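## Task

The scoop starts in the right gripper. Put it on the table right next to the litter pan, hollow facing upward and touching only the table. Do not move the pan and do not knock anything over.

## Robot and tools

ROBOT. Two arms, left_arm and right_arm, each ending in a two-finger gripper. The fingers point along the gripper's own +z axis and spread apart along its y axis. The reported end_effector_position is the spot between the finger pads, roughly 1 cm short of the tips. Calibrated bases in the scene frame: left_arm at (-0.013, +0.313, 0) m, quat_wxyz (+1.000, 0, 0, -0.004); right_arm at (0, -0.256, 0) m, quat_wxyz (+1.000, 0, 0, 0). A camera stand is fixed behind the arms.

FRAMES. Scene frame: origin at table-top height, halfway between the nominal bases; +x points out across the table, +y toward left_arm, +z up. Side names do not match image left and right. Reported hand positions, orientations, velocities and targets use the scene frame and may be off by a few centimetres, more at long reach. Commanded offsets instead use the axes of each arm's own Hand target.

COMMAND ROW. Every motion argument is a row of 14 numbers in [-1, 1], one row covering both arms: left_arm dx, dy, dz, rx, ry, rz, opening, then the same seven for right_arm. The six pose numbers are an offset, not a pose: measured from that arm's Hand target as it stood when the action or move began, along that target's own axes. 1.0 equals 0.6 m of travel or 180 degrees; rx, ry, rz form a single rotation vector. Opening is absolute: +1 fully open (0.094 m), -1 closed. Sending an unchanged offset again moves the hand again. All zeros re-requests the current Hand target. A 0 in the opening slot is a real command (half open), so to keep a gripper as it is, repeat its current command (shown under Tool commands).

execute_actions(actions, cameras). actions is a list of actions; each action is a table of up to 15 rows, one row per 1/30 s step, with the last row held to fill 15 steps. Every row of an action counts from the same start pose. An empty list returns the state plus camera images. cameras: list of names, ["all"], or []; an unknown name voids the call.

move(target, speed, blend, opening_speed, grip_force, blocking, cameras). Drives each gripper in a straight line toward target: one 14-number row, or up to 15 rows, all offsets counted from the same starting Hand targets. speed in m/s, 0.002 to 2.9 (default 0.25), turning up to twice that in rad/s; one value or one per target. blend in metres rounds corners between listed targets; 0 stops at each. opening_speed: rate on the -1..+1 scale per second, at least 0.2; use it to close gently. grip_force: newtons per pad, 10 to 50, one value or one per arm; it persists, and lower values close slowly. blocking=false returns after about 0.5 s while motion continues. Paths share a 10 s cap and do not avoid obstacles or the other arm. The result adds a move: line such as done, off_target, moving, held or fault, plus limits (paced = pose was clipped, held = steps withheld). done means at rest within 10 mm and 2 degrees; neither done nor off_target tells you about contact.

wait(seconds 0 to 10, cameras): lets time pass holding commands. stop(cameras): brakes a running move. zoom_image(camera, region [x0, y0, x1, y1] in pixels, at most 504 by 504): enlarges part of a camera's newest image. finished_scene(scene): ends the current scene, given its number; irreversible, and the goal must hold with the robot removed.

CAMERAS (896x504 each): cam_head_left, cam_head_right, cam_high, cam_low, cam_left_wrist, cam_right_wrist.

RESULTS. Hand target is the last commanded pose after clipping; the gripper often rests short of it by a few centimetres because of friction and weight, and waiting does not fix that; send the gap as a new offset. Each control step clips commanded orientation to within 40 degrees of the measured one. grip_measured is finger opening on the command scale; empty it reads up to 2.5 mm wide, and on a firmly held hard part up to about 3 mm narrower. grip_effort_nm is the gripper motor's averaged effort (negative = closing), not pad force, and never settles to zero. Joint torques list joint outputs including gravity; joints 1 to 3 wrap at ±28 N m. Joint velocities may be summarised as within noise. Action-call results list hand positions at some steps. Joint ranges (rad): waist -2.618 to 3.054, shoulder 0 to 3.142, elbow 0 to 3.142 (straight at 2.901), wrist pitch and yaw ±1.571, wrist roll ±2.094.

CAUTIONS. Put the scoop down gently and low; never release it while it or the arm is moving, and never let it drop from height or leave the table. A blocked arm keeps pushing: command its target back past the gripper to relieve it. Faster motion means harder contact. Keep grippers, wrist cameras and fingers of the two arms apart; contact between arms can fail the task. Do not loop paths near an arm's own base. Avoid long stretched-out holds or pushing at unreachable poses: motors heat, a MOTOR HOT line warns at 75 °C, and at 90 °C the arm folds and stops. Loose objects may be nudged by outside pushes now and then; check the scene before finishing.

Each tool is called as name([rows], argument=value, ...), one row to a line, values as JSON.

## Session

execute_actions(actions=[])

Scene clock: 0.00 s.
left_arm: end_effector_position=(+0.3211, +0.3351, +0.4128) grip_measured=+1.000 grip_effort_nm=n/a end_effector_quat_wxyz=(+0.691, +0.087, +0.714, +0.066) | right_arm: end_effector_position=(+0.4037, -0.2498, +0.3308) grip_measured=-0.619 grip_effort_nm=n/a end_effector_quat_wxyz=(+0.443, +0.392, +0.658, +0.466)
Joint positions: left_arm=[0.175 0.89 1.049 -0.194 0.194 0.224 0.094] | right_arm=[-0.183 1.165 0.982 -0.01 -0.448 1.263 0.018]
Joint velocities: within noise
Joint torques (N m): no reading
Heat: left arm: 32 °C; right arm: 34 °C.
Hand target: left_arm +0.3177, +0.3344, +0.4228; +0.701, +0.087, +0.705, +0.068 | right_arm +0.4020, -0.2493, +0.3569; +0.474, +0.366, +0.646, +0.473
Tool commands: left_gripper/opening=+1.0 right_gripper/opening=-0.980928

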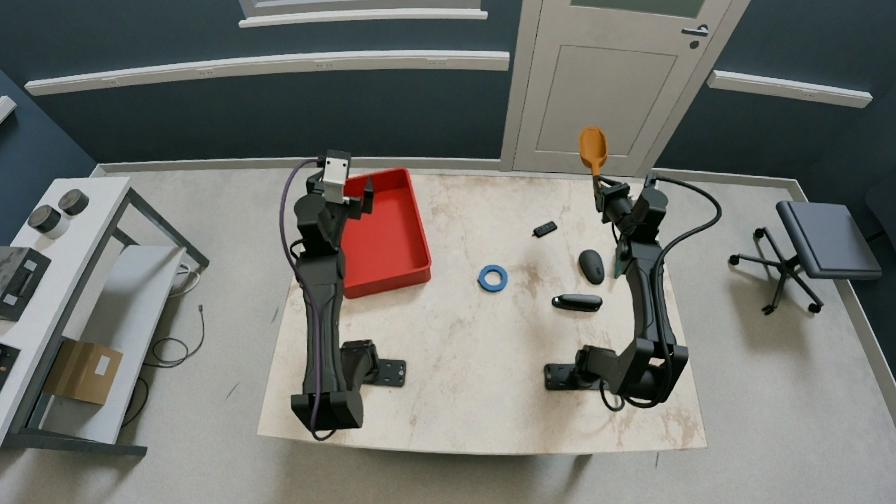

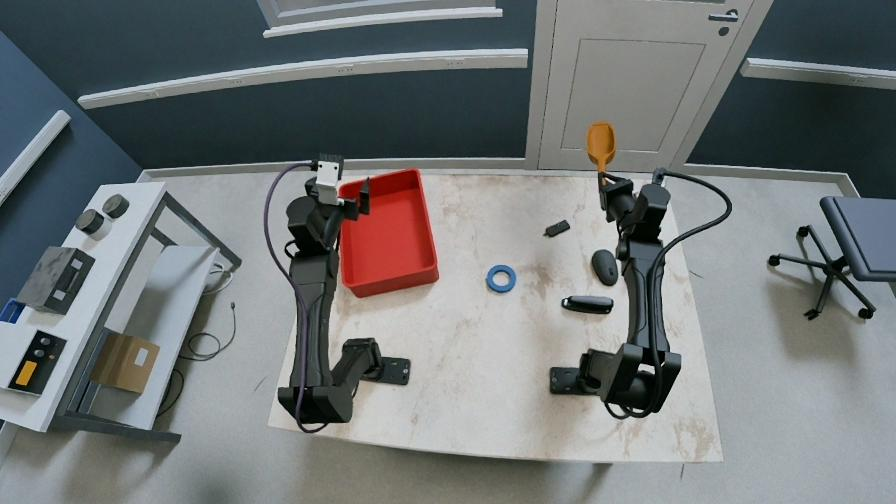

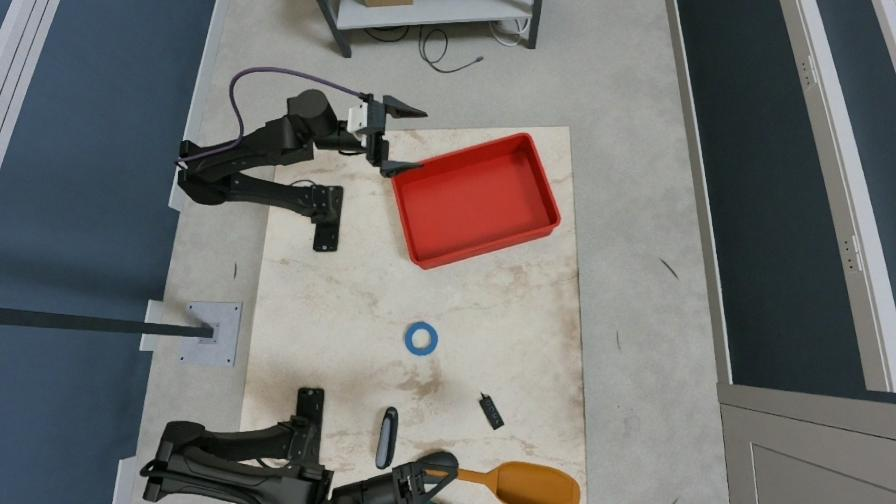

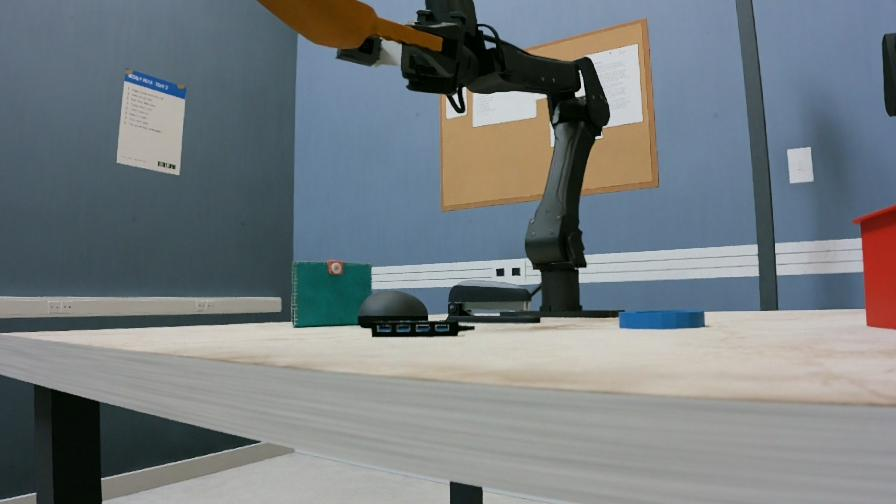

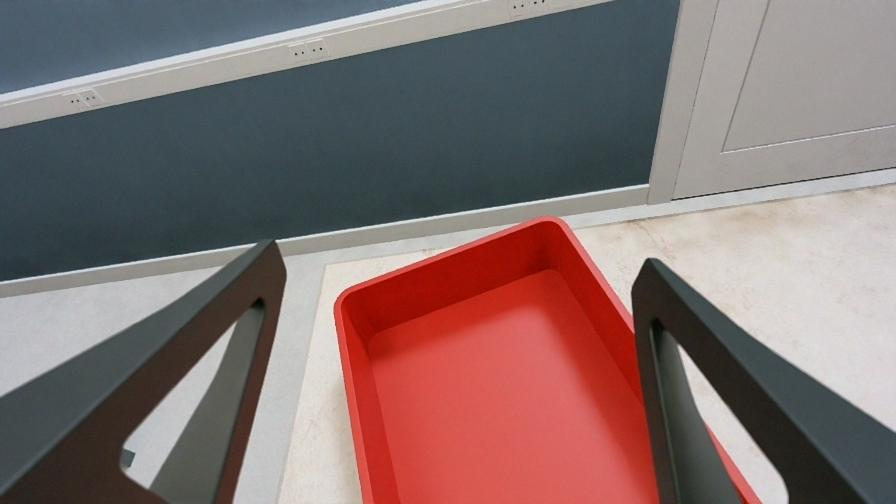

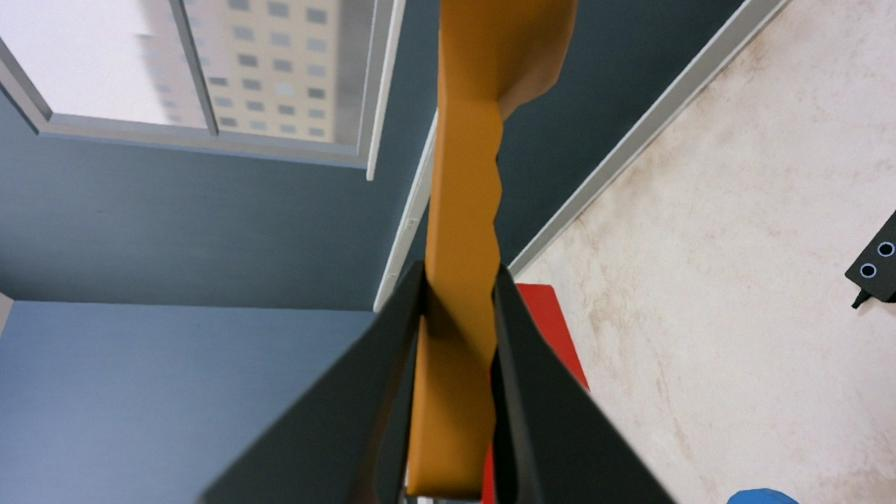

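zoom_image(camera="cam_high", region=[350, 380, 600, 504])

zoom_image(camera="cam_high", region=[360, 110, 600, 290])

zoom_image(camera="cam_head_right", region=[540, 100, 740, 280])

Scaled by 2.016.

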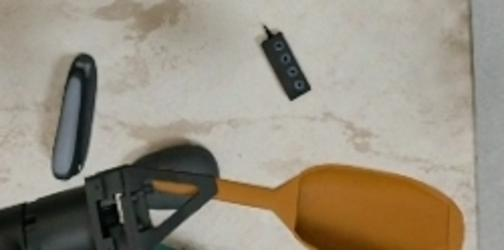

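Scaled by 2.100.

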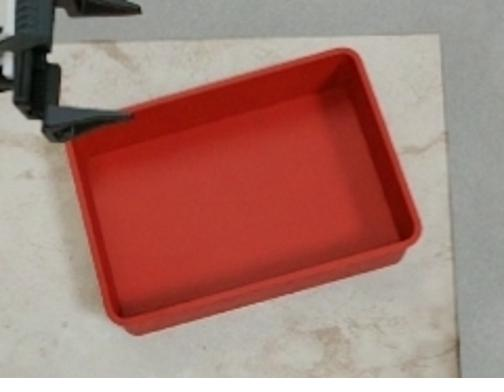

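Scaled by 2.520.

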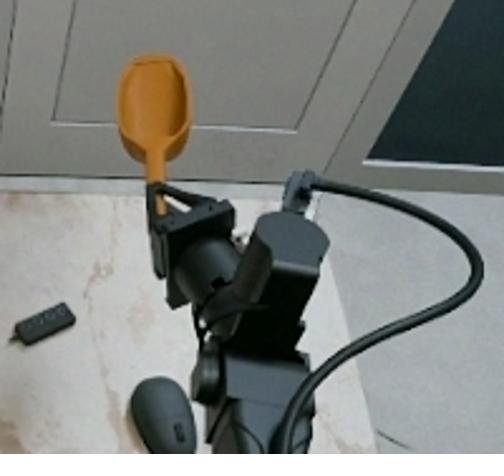

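zoom_image(camera="cam_high", region=[385, 444, 485, 504])

zoom_image(camera="cam_low", region=[240, 0, 480, 130])

Scaled by 5.040.

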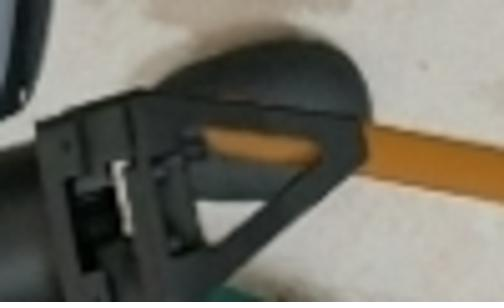

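Scaled by 2.100.

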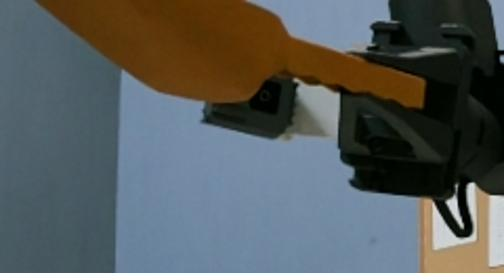

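move(target=[0.3373, -0.27, 0.029, -0.0225, 0.5018, -0.1322, 0.2, 0.639, -0.1994, -0.0012, -0.0992, 0.1207, 0.0882, -0.980928], speed=0.3, cameras=["cam_high", "cam_right_wrist", "cam_low"])

Scene clock: 436.93 s.
left_arm: end_effector_position=(+0.3253, +0.2207, +0.1865) grip_measured=+0.203 grip_effort_nm=-0.16 end_effector_quat_wxyz=(+0.017, -0.134, +0.991, -0.004) | right_arm: end_effector_position=(+0.2834, +0.0610, +0.0916) grip_measured=-0.619 grip_effort_nm=-1.03 end_effector_quat_wxyz=(+0.292, +0.308, +0.687, +0.590)
Joint positions: left_arm=[-0.263 1.875 1.901 -1.562 -0.006 -0.54 0.057] | right_arm=[0.944 1.912 0.389 1.384 0.253 1.568 0.018]
Joint torques (N m): left_arm=[0.35 -8.96 8.55 0.26 0.09 -0.11] | right_arm=[0.58 -5.75 5.42 4.09 0.23 -0.13]
Heat: left arm: 44 °C; right arm: 51 °C.
Hand target: left_arm +0.3301, +0.2201, +0.1899; +0.000, -0.141, +0.990, +0.000 | right_arm +0.2901, +0.0696, +0.1400; +0.326, +0.278, +0.587, +0.687
Off the commanded pose: left_arm 0.006 m, 2 deg | right_arm 0.050 m, 17 deg.
joint sent to its limit (left arm) — joint 4 (wrist pitch), lower limit. The joint targets still meet the commanded pose.
joint sent to its limit (right arm) — joint 4 (wrist pitch), upper limit. The joint targets are off in position and orientation.
move: off_target (right_arm)
Images, in order (width x height): cam_high 896x504, cam_low 896x504, cam_right_wrist 896x504.

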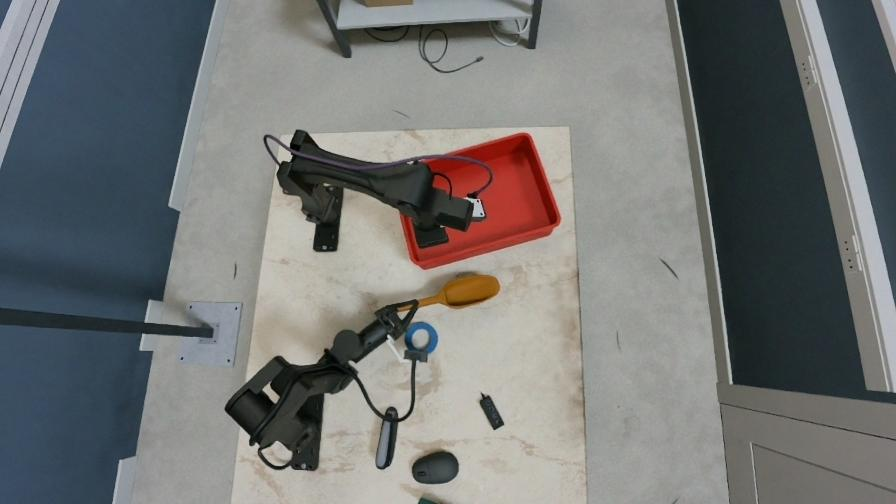

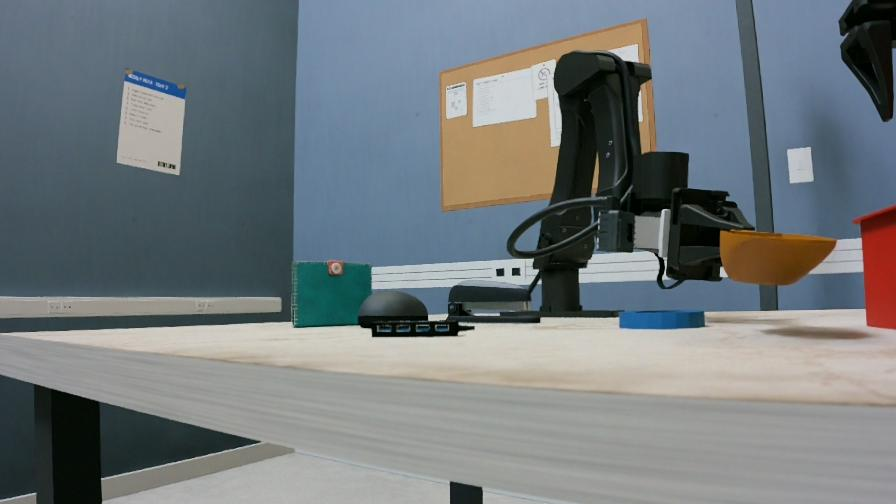

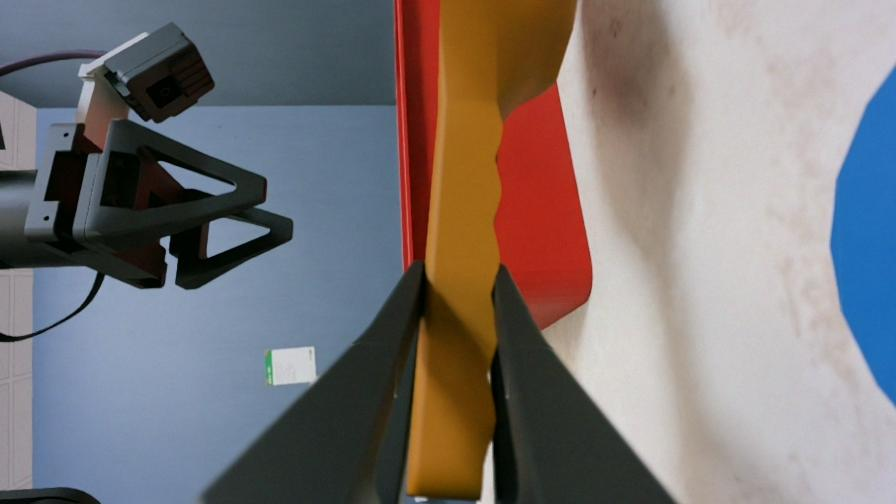

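move(target=[0, 0, 0, 0, 0, 0, 0.2, 0.0119, -0.0414, 0.1014, 0, 0, 0, -0.980928], speed=0.15, cameras=["cam_high", "cam_low"])

Scene clock: 471.57 s.
left_arm: end_effector_position=(+0.3253, +0.2206, +0.1865) grip_measured=+0.203 grip_effort_nm=-0.16 end_effector_quat_wxyz=(+0.017, -0.134, +0.991, -0.004) | right_arm: end_effector_position=(+0.3268, +0.1109, +0.0788) grip_measured=-0.619 grip_effort_nm=-1.03 end_effector_quat_wxyz=(+0.295, +0.308, +0.672, +0.606)
Joint positions: left_arm=[-0.263 1.875 1.901 -1.562 -0.005 -0.54 0.057] | right_arm=[0.928 2.142 0.663 1.385 0.239 1.569 0.018]
Joint torques (N m): left_arm=[0.36 -9.03 8.59 0.26 0.04 -0.09] | right_arm=[-0.79 -7.64 5.64 4.08 0.07 -0.26]
Heat: left arm: 40 °C; right arm: 64 °C.
Hand target: left_arm +0.3301, +0.2201, +0.1899; +0.000, -0.141, +0.990, +0.000 | right_arm +0.3352, +0.1155, +0.1250; +0.326, +0.278, +0.587, +0.687
Off the commanded pose: left_arm 0.006 m, 2 deg | right_arm 0.047 m, 14 deg.
joint sent to its limit (left arm) — joint 4 (wrist pitch), lower limit. The joint targets still meet the commanded pose.
joint sent to its limit (right arm) — joint 4 (wrist pitch), upper limit. The joint targets are off in position and orientation.
move: off_target (right_arm)
Images, in order (width x height): cam_high 896x504, cam_low 896x504.

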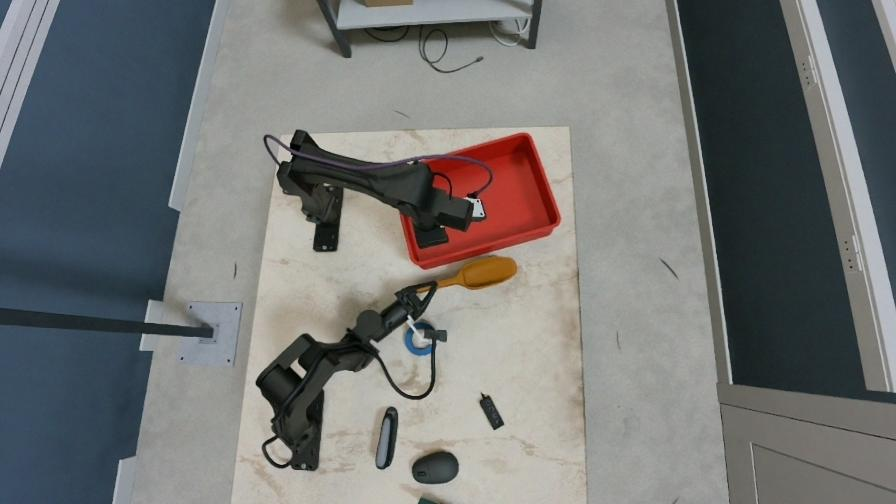

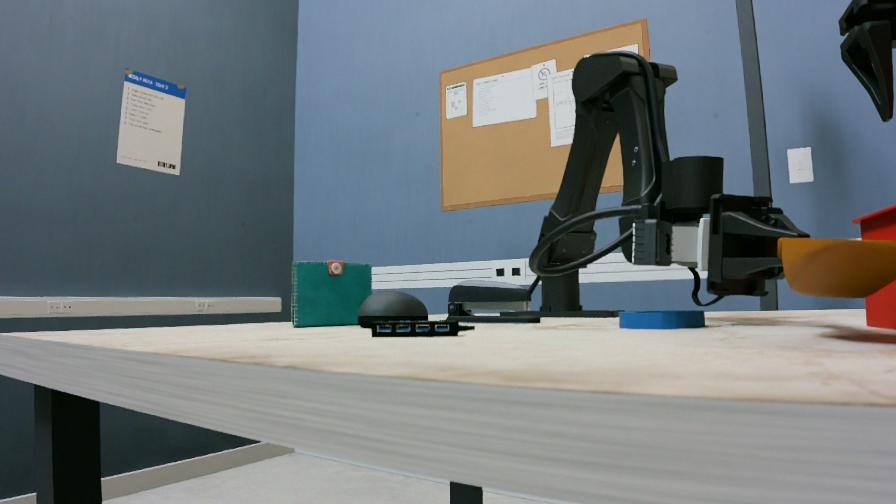

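move(target=[-0.0033, -0.1676, 0.0917, 0, 0, 0, 0.2, 0, 0, 0, 0, 0, 0, -0.980928], speed=0.2, cameras=["cam_high", "cam_left_wrist"])

Scene clock: 497.13 s.
left_arm: end_effector_position=(+0.3542, +0.1268, +0.1362) grip_measured=+0.203 grip_effort_nm=-0.16 end_effector_quat_wxyz=(-0.003, -0.136, +0.991, +0.001) | right_arm: end_effector_position=(+0.3267, +0.1110, +0.0788) grip_measured=-0.619 grip_effort_nm=-1.03 end_effector_quat_wxyz=(+0.295, +0.308, +0.672, +0.606)
Joint positions: left_arm=[-0.463 2.158 2.11 -1.529 0.001 -0.743 0.057] | right_arm=[0.928 2.142 0.663 1.385 0.238 1.569 0.018]
Joint torques (N m): left_arm=[-0.06 -11.08 8.47 0.26 -0.03 -0.09] | right_arm=[-0.76 -7.65 5.65 4.09 0.06 -0.25]
Heat: left arm: 38 °C; right arm: 70 °C.
Hand target: left_arm +0.3600, +0.1242, +0.1347; +0.000, -0.141, +0.990, +0.000 | right_arm +0.3352, +0.1155, +0.1250; +0.326, +0.278, +0.587, +0.687
Off the commanded pose: left_arm 0.007 m, 1 deg | right_arm 0.047 m, 14 deg.
joint sent to its limit (right arm) — joint 4 (wrist pitch), upper limit. The joint targets are off in position and orientation.
move: off_target (right_arm)
Images, in order (width x height): cam_high 896x504, cam_left_wrist 896x504.

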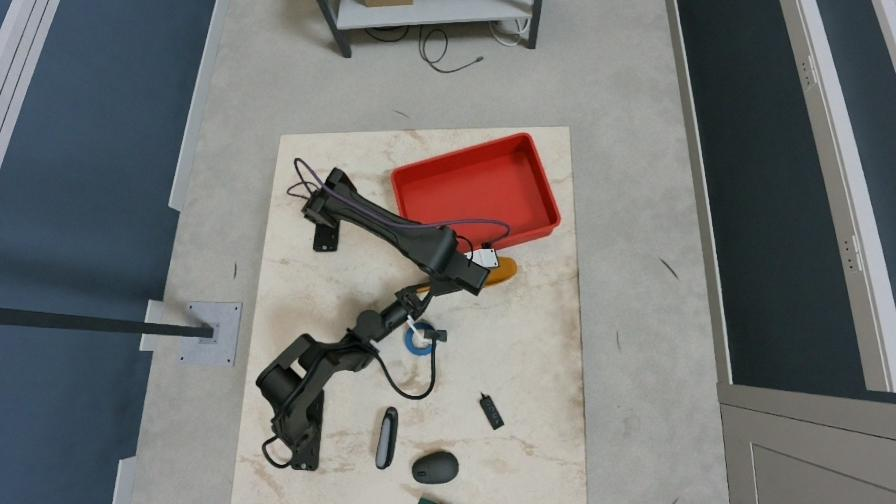

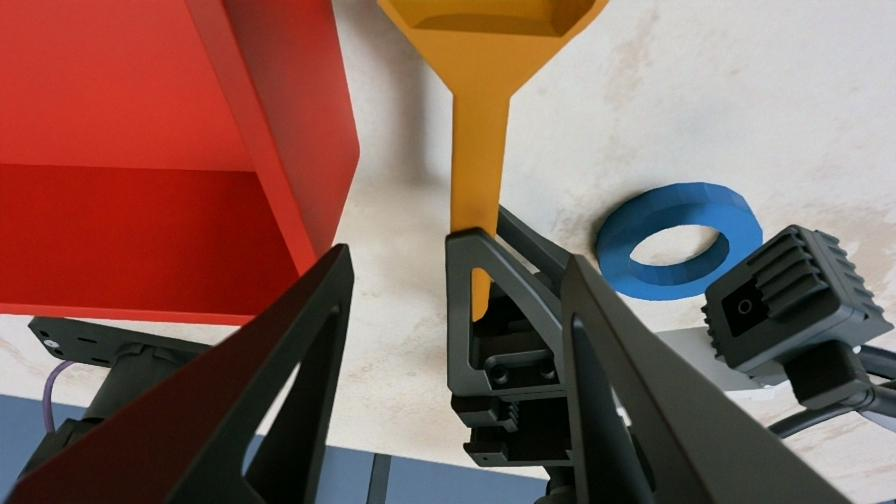

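move(target=[-0.0067, -0.01, 0.09, 0, 0, 0, 0.2, 0, 0, 0, 0, 0, 0, -0.980928], speed=0.15, cameras=["cam_left_wrist"])

Scene clock: 525.27 s.
left_arm: end_effector_position=(+0.3646, +0.1215, +0.0927) grip_measured=+0.203 grip_effort_nm=-0.16 end_effector_quat_wxyz=(+0.006, -0.138, +0.990, -0.005) | right_arm: end_effector_position=(+0.3267, +0.1110, +0.0788) grip_measured=-0.619 grip_effort_nm=-1.03 end_effector_quat_wxyz=(+0.295, +0.308, +0.672, +0.606)
Joint positions: left_arm=[-0.463 2.166 1.95 -1.34 0.001 -0.747 0.057] | right_arm=[0.928 2.142 0.663 1.385 0.238 1.569 0.018]
Joint torques (N m): left_arm=[-0.36 -11.23 4.94 0.43 -0.02 -0.11] | right_arm=[-0.79 -7.64 5.61 4.09 0.06 -0.26]
Heat: left arm: 37 °C; right arm: 74 °C.
Hand target: left_arm +0.3656, +0.1195, +0.0808; +0.000, -0.141, +0.990, +0.000 | right_arm +0.3352, +0.1155, +0.1250; +0.326, +0.278, +0.587, +0.687
Off the commanded pose: left_arm 0.012 m, 1 deg | right_arm 0.047 m, 14 deg.
joint sent to its limit (right arm) — joint 4 (wrist pitch), upper limit. The joint targets are off in position and orientation.
move: off_target (left_arm, right_arm)
Images, in order (width x height): cam_left_wrist 896x504.

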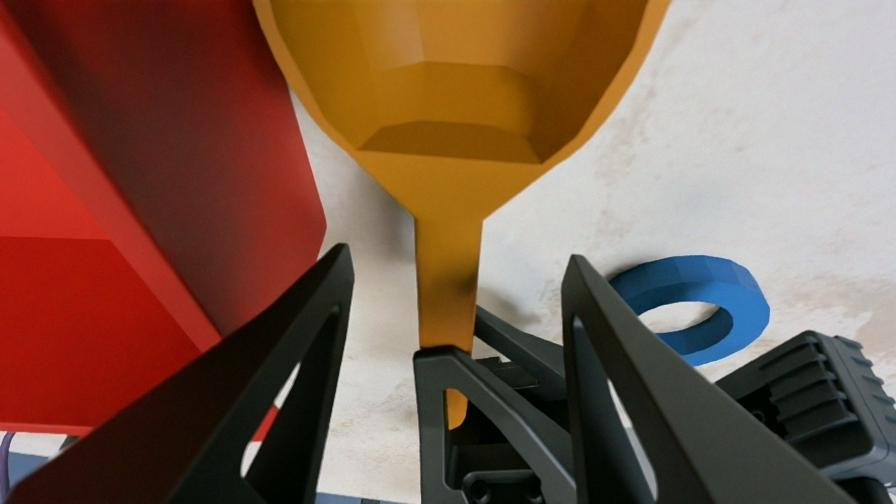

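move([
  [0.0067, 0.005, 0.0267, 0, 0, 0, 0.2, 0, 0, 0, 0, 0, 0, -0.980928],
  [0.0067, 0.005, 0.0267, 0, 0, 0, -0.8, 0, 0, 0, 0, 0, 0, -0.980928],
], speed=0.15, grip_force=[30, 50], cameras=["cam_left_wrist"])

Scene clock: 569.73 s.
left_arm: end_effector_position=(+0.3611, +0.1229, +0.0701) grip_measured=-0.626 grip_effort_nm=-0.64 end_effector_quat_wxyz=(+0.000, -0.139, +0.990, -0.001) | right_arm: end_effector_position=(+0.3265, +0.1113, +0.0788) grip_measured=-0.619 grip_effort_nm=-1.03 end_effector_quat_wxyz=(+0.295, +0.307, +0.672, +0.606)
Joint positions: left_arm=[-0.463 2.166 1.86 -1.264 0.003 -0.75 0.018] | right_arm=[0.928 2.142 0.663 1.385 0.237 1.569 0.018]
Joint torques (N m): left_arm=[-0.57 -12.83 4.62 0.43 0.02 -0.1] | right_arm=[-0.77 -7.64 5.65 4.09 0.08 -0.25]
Heat: left arm: 36 °C; right arm: 80 °C. Fold the right arm in close to its base, or ease its load, before you think long.
Hand target: left_arm +0.3609, +0.1213, +0.0648; +0.000, -0.141, +0.990, +0.000 | right_arm +0.3352, +0.1155, +0.1250; +0.326, +0.278, +0.587, +0.687
Off the commanded pose: left_arm 0.006 m, 0 deg | right_arm 0.047 m, 14 deg.
MOTOR HOT: joint 4 (wrist pitch) of the right arm reports 80 °C; the controller's stop level is 90 °C. To cool a motor, set the load down, stop pushing, or move to a pose that needs little force.
joint sent to its limit (right arm) — joint 4 (wrist pitch), upper limit. The joint targets are off in position and orientation.
grip_force (N): 30, 50
move: off_target (right_arm)
Images, in order (width x height): cam_left_wrist 896x504.

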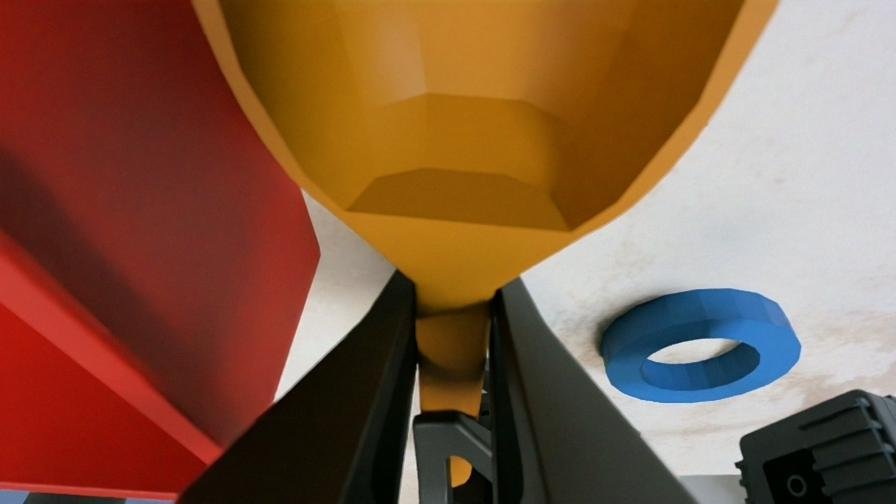

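move([
  [0, 0, 0, 0, 0, 0, -0.8, 0, 0, 0, 0, 0, 0, -0.1],
  [0, 0, 0, 0, 0, 0, -0.8, -0.0005, 0.0342, -0.1627, 0, 0, 0, -0.1],
  [0, 0, 0, 0, 0, 0, -0.8, -0.0015, 0.0797, -0.2895, 0.12, 0, 0, -0.1],
], speed=[0.1, 0.12, 0.2], blend=[0, 0.02, 0], cameras=["cam_high", "cam_low", "cam_left_wrist", "cam_right_wrist"])

Scene clock: 609.47 s.
left_arm: end_effector_position=(+0.3576, +0.1189, +0.0686) grip_measured=-0.637 grip_effort_nm=-0.66 end_effector_quat_wxyz=(-0.006, -0.138, +0.990, -0.005) | right_arm: end_effector_position=(+0.1938, -0.0031, +0.1261) grip_measured=-0.101 grip_effort_nm=0.08 end_effector_quat_wxyz=(+0.263, +0.334, +0.720, +0.548)
Joint positions: left_arm=[-0.469 2.166 1.854 -1.262 0.016 -0.753 0.017] | right_arm=[1.167 1.035 0.148 0.591 0.461 1.692 0.042]
Joint torques (N m): left_arm=[0.12 -12.86 5.2 0.4 -0.19 -0.07] | right_arm=[0.39 -3.78 8.99 1.84 0.24 -0.09]
Heat: left arm: 35 °C; right arm: 84 °C. Fold the right arm in close to its base, or ease its load, before you think long.
Hand target: left_arm +0.3608, +0.1214, +0.0647; +0.000, -0.141, +0.990, +0.000 | right_arm +0.1970, +0.0018, +0.1452; +0.268, +0.335, +0.705, +0.565
Off the commanded pose: left_arm 0.006 m, 1 deg | right_arm 0.020 m, 3 deg.
MOTOR HOT: still on. Joint 4 (wrist pitch) of the right arm reports 84 °C.
grip_force (N): 30, 50
move: off_target (right_arm)
Images, in order (width x height): cam_high 896x504, cam_low 896x504, cam_left_wrist 896x504, cam_right_wrist 896x504.

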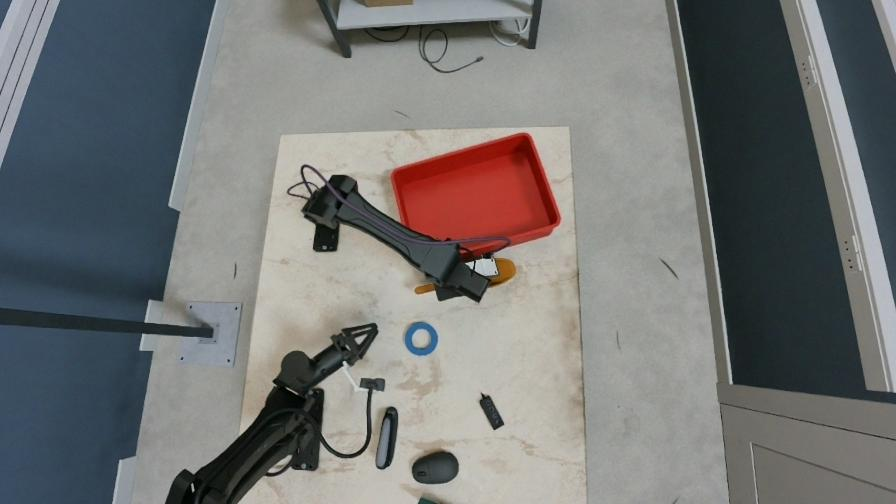

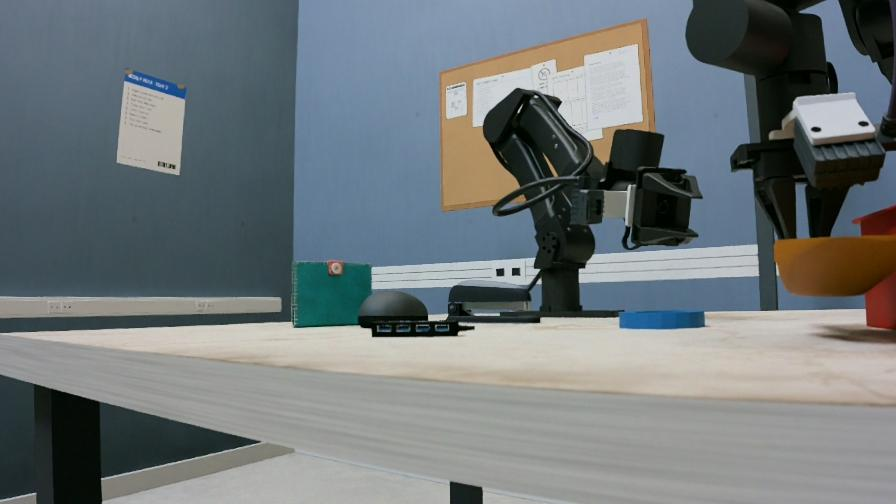

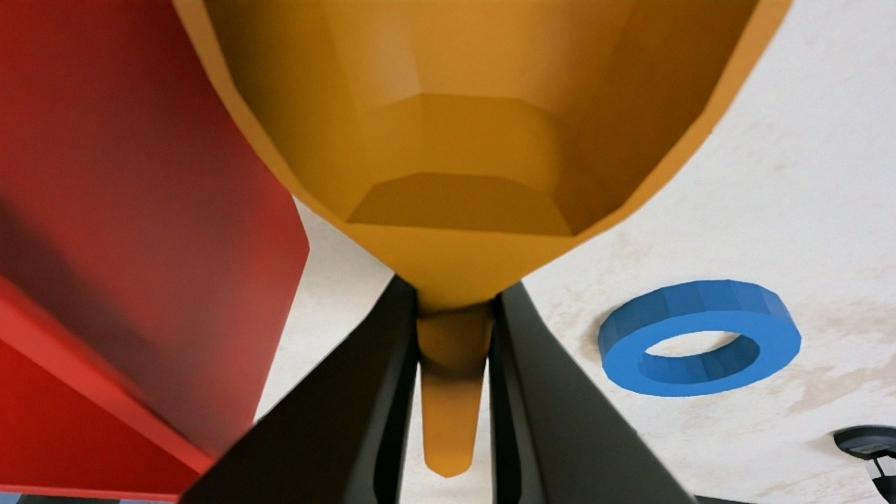

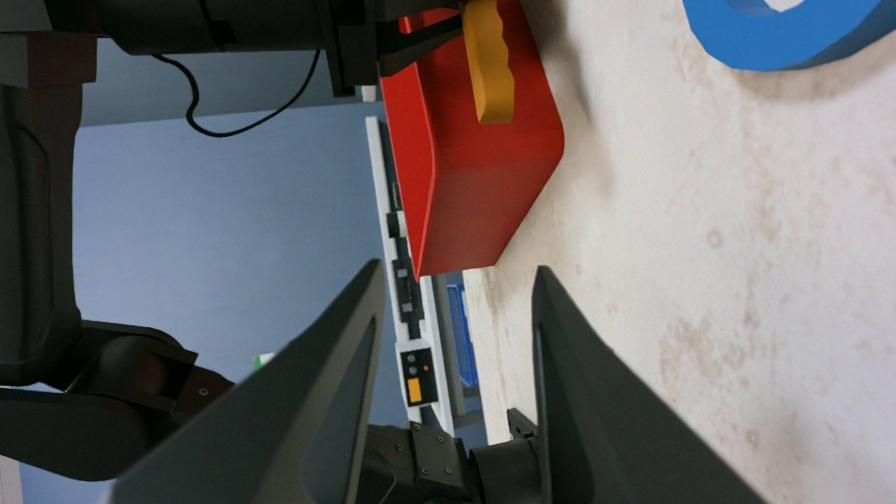

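move([
  [0, 0, 0.03, 0, -0.0889, 0, -0.8, 0, 0.05, 0, 0.25, 0, 0, -0.1],
  [0, 0, 0.0767, 0, -0.0889, 0, -0.8, 0, 0.05, 0, 0.25, 0, 0, -0.1],
], speed=[0.2, 0.06], blend=[0.015, 0], cameras=["cam_high", "cam_low", "cam_left_wrist"])

Scene clock: 661.97 s.
left_arm: end_effector_position=(+0.3550, +0.1245, +0.0253) grip_measured=-0.637 grip_effort_nm=-0.66 end_effector_quat_wxyz=(+0.119, -0.137, +0.983, +0.026) | right_arm: end_effector_position=(+0.1957, +0.0036, +0.1656) grip_measured=-0.101 grip_effort_nm=0.07 end_effector_quat_wxyz=(+0.114, +0.407, +0.872, +0.246)
Joint positions: left_arm=[-0.55 2.033 1.449 -0.835 -0.191 -0.819 0.017] | right_arm=[1.009 1.29 1.081 -0.835 0.159 1.839 0.042]
Joint torques (N m): left_arm=[-0.69 -11.66 2.99 1.16 -0.31 -0.11] | right_arm=[-0.77 -3.6 9.54 1.17 0.19 -0.01]
Heat: left arm: 36 °C; right arm: 68 °C.
Hand target: left_arm +0.3609, +0.1213, +0.0187; +0.138, -0.139, +0.980, +0.020 | right_arm +0.2021, +0.0059, +0.1744; +0.120, +0.412, +0.868, +0.252
Off the commanded pose: left_arm 0.009 m, 2 deg | right_arm 0.011 m, 1 deg.
MOTOR HOT: cleared for the motors of the right arm.
grip_force (N): 30, 50
move: off_target (right_arm); blend cut to 0.014 m at target 1
Images, in order (width x height): cam_high 896x504, cam_low 896x504, cam_left_wrist 896x504.

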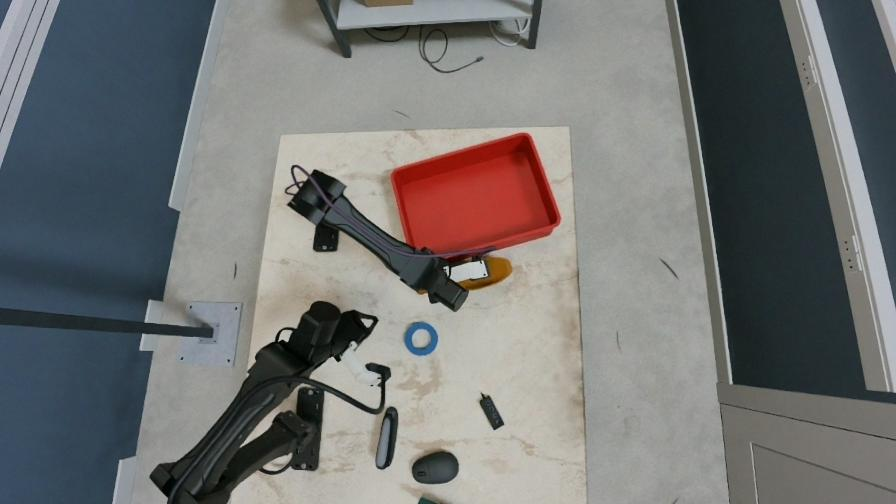

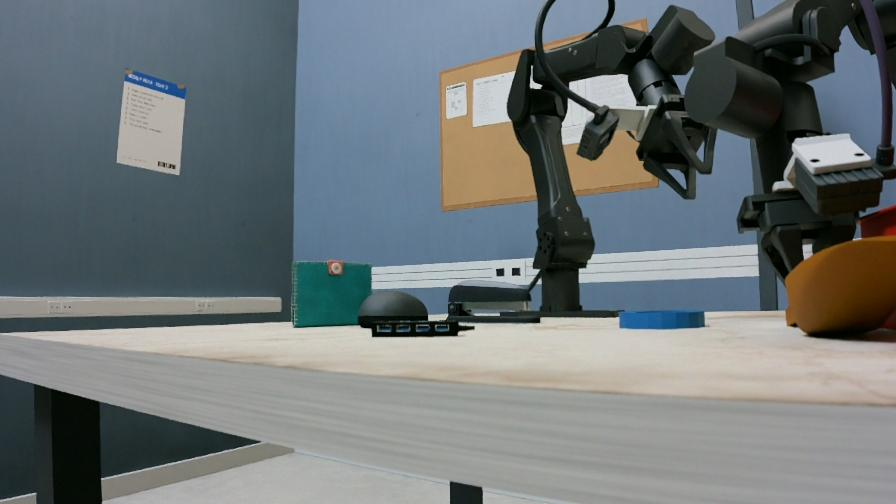

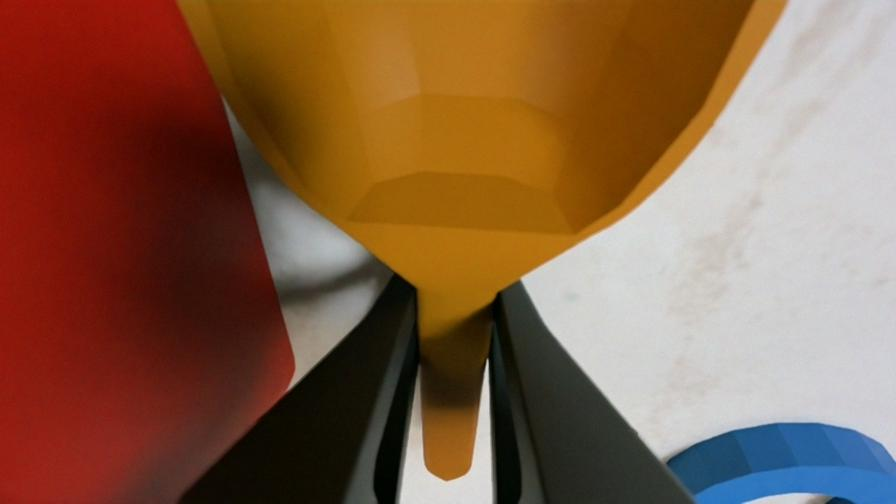

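zoom_image(camera="cam_low", region=[720, 200, 896, 360])

zoom_image(camera="cam_high", region=[390, 210, 550, 320])

Scaled by 2.864.

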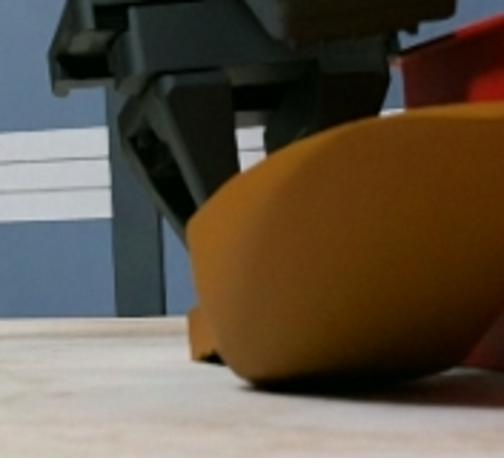

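Scaled by 3.150.

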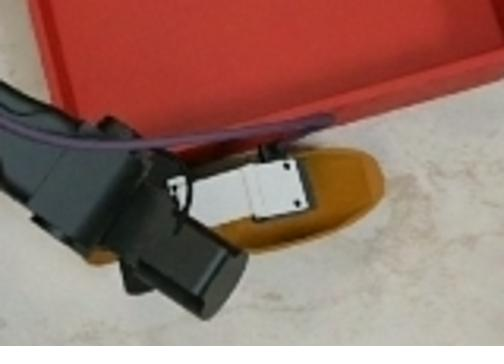

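move([
  [0, 0, 0, 0, 0, 0, -0.25, 0, 0, 0, 0, 0, 0, -0.1],
  [0, 0, -0.2, 0, 0, 0, -0.25, 0, 0, 0, 0, 0, 0, -0.1],
], speed=[0.1, 0.12], opening_speed=1.0, grip_force=50, cameras=["cam_high", "cam_low", "cam_left_wrist"])

Scene clock: 697.17 s.
left_arm: end_effector_position=(+0.3242, +0.1143, +0.1086) grip_measured=-0.253 grip_effort_nm=0.16 end_effector_quat_wxyz=(+0.108, -0.135, +0.984, +0.034) | right_arm: end_effector_position=(+0.1957, +0.0035, +0.1655) grip_measured=-0.101 grip_effort_nm=0.07 end_effector_quat_wxyz=(+0.114, +0.407, +0.872, +0.246)
Joint positions: left_arm=[-0.617 1.921 1.632 -1.17 -0.198 -0.886 0.035] | right_arm=[1.009 1.29 1.081 -0.835 0.159 1.839 0.042]
Joint torques (N m): left_arm=[-0.83 -15.47 8.69 0.3 -0.38 -0.14] | right_arm=[-0.83 -3.59 9.54 1.18 0.18 -0.02]
Heat: left arm: 36 °C; right arm: 62 °C.
Hand target: left_arm +0.3291, +0.1120, +0.1340; +0.138, -0.139, +0.980, +0.020 | right_arm +0.2021, +0.0059, +0.1744; +0.120, +0.412, +0.868, +0.252
Off the commanded pose: left_arm 0.026 m, 4 deg | right_arm 0.011 m, 1 deg.
move: off_target (left_arm, right_arm)
Images, in order (width x height): cam_high 896x504, cam_low 896x504, cam_left_wrist 896x504.

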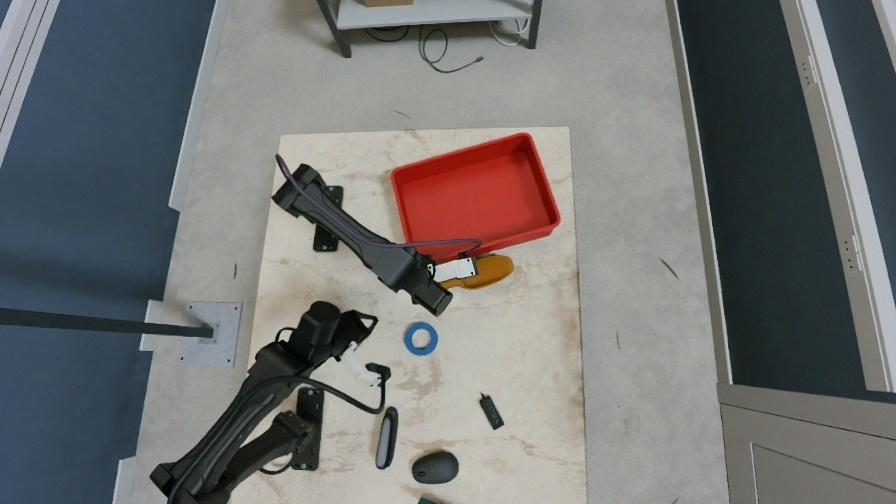

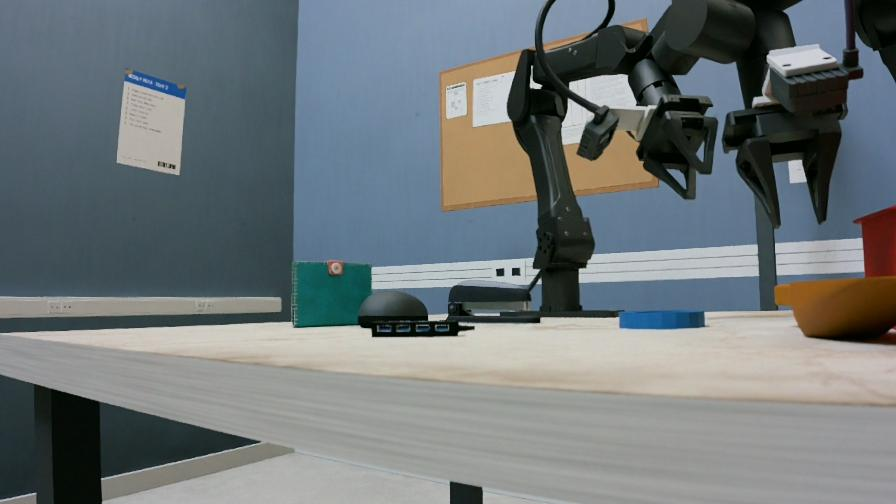

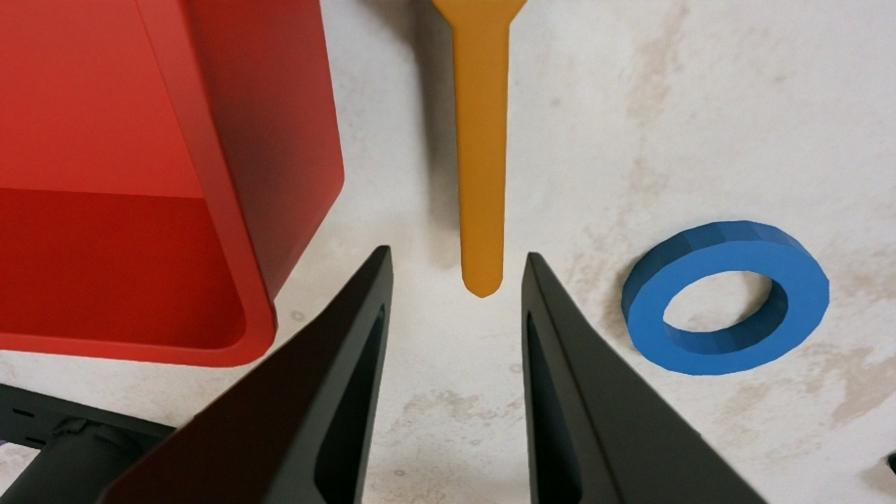

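zoom_image(camera="cam_high", region=[390, 210, 550, 320])

zoom_image(camera="cam_low", region=[720, 200, 896, 360])

Scaled by 3.150.

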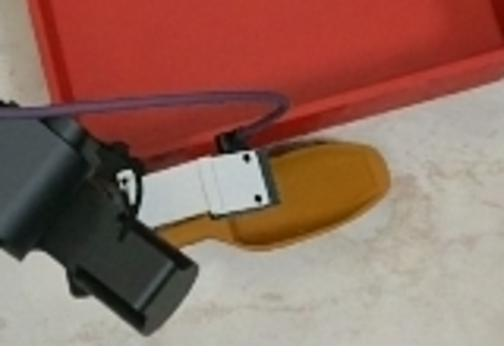

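Scaled by 2.864.

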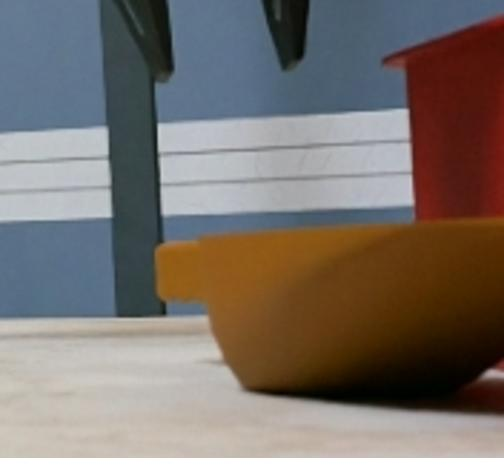

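finished_scene(scene=3)

The scene is finished: the task was done.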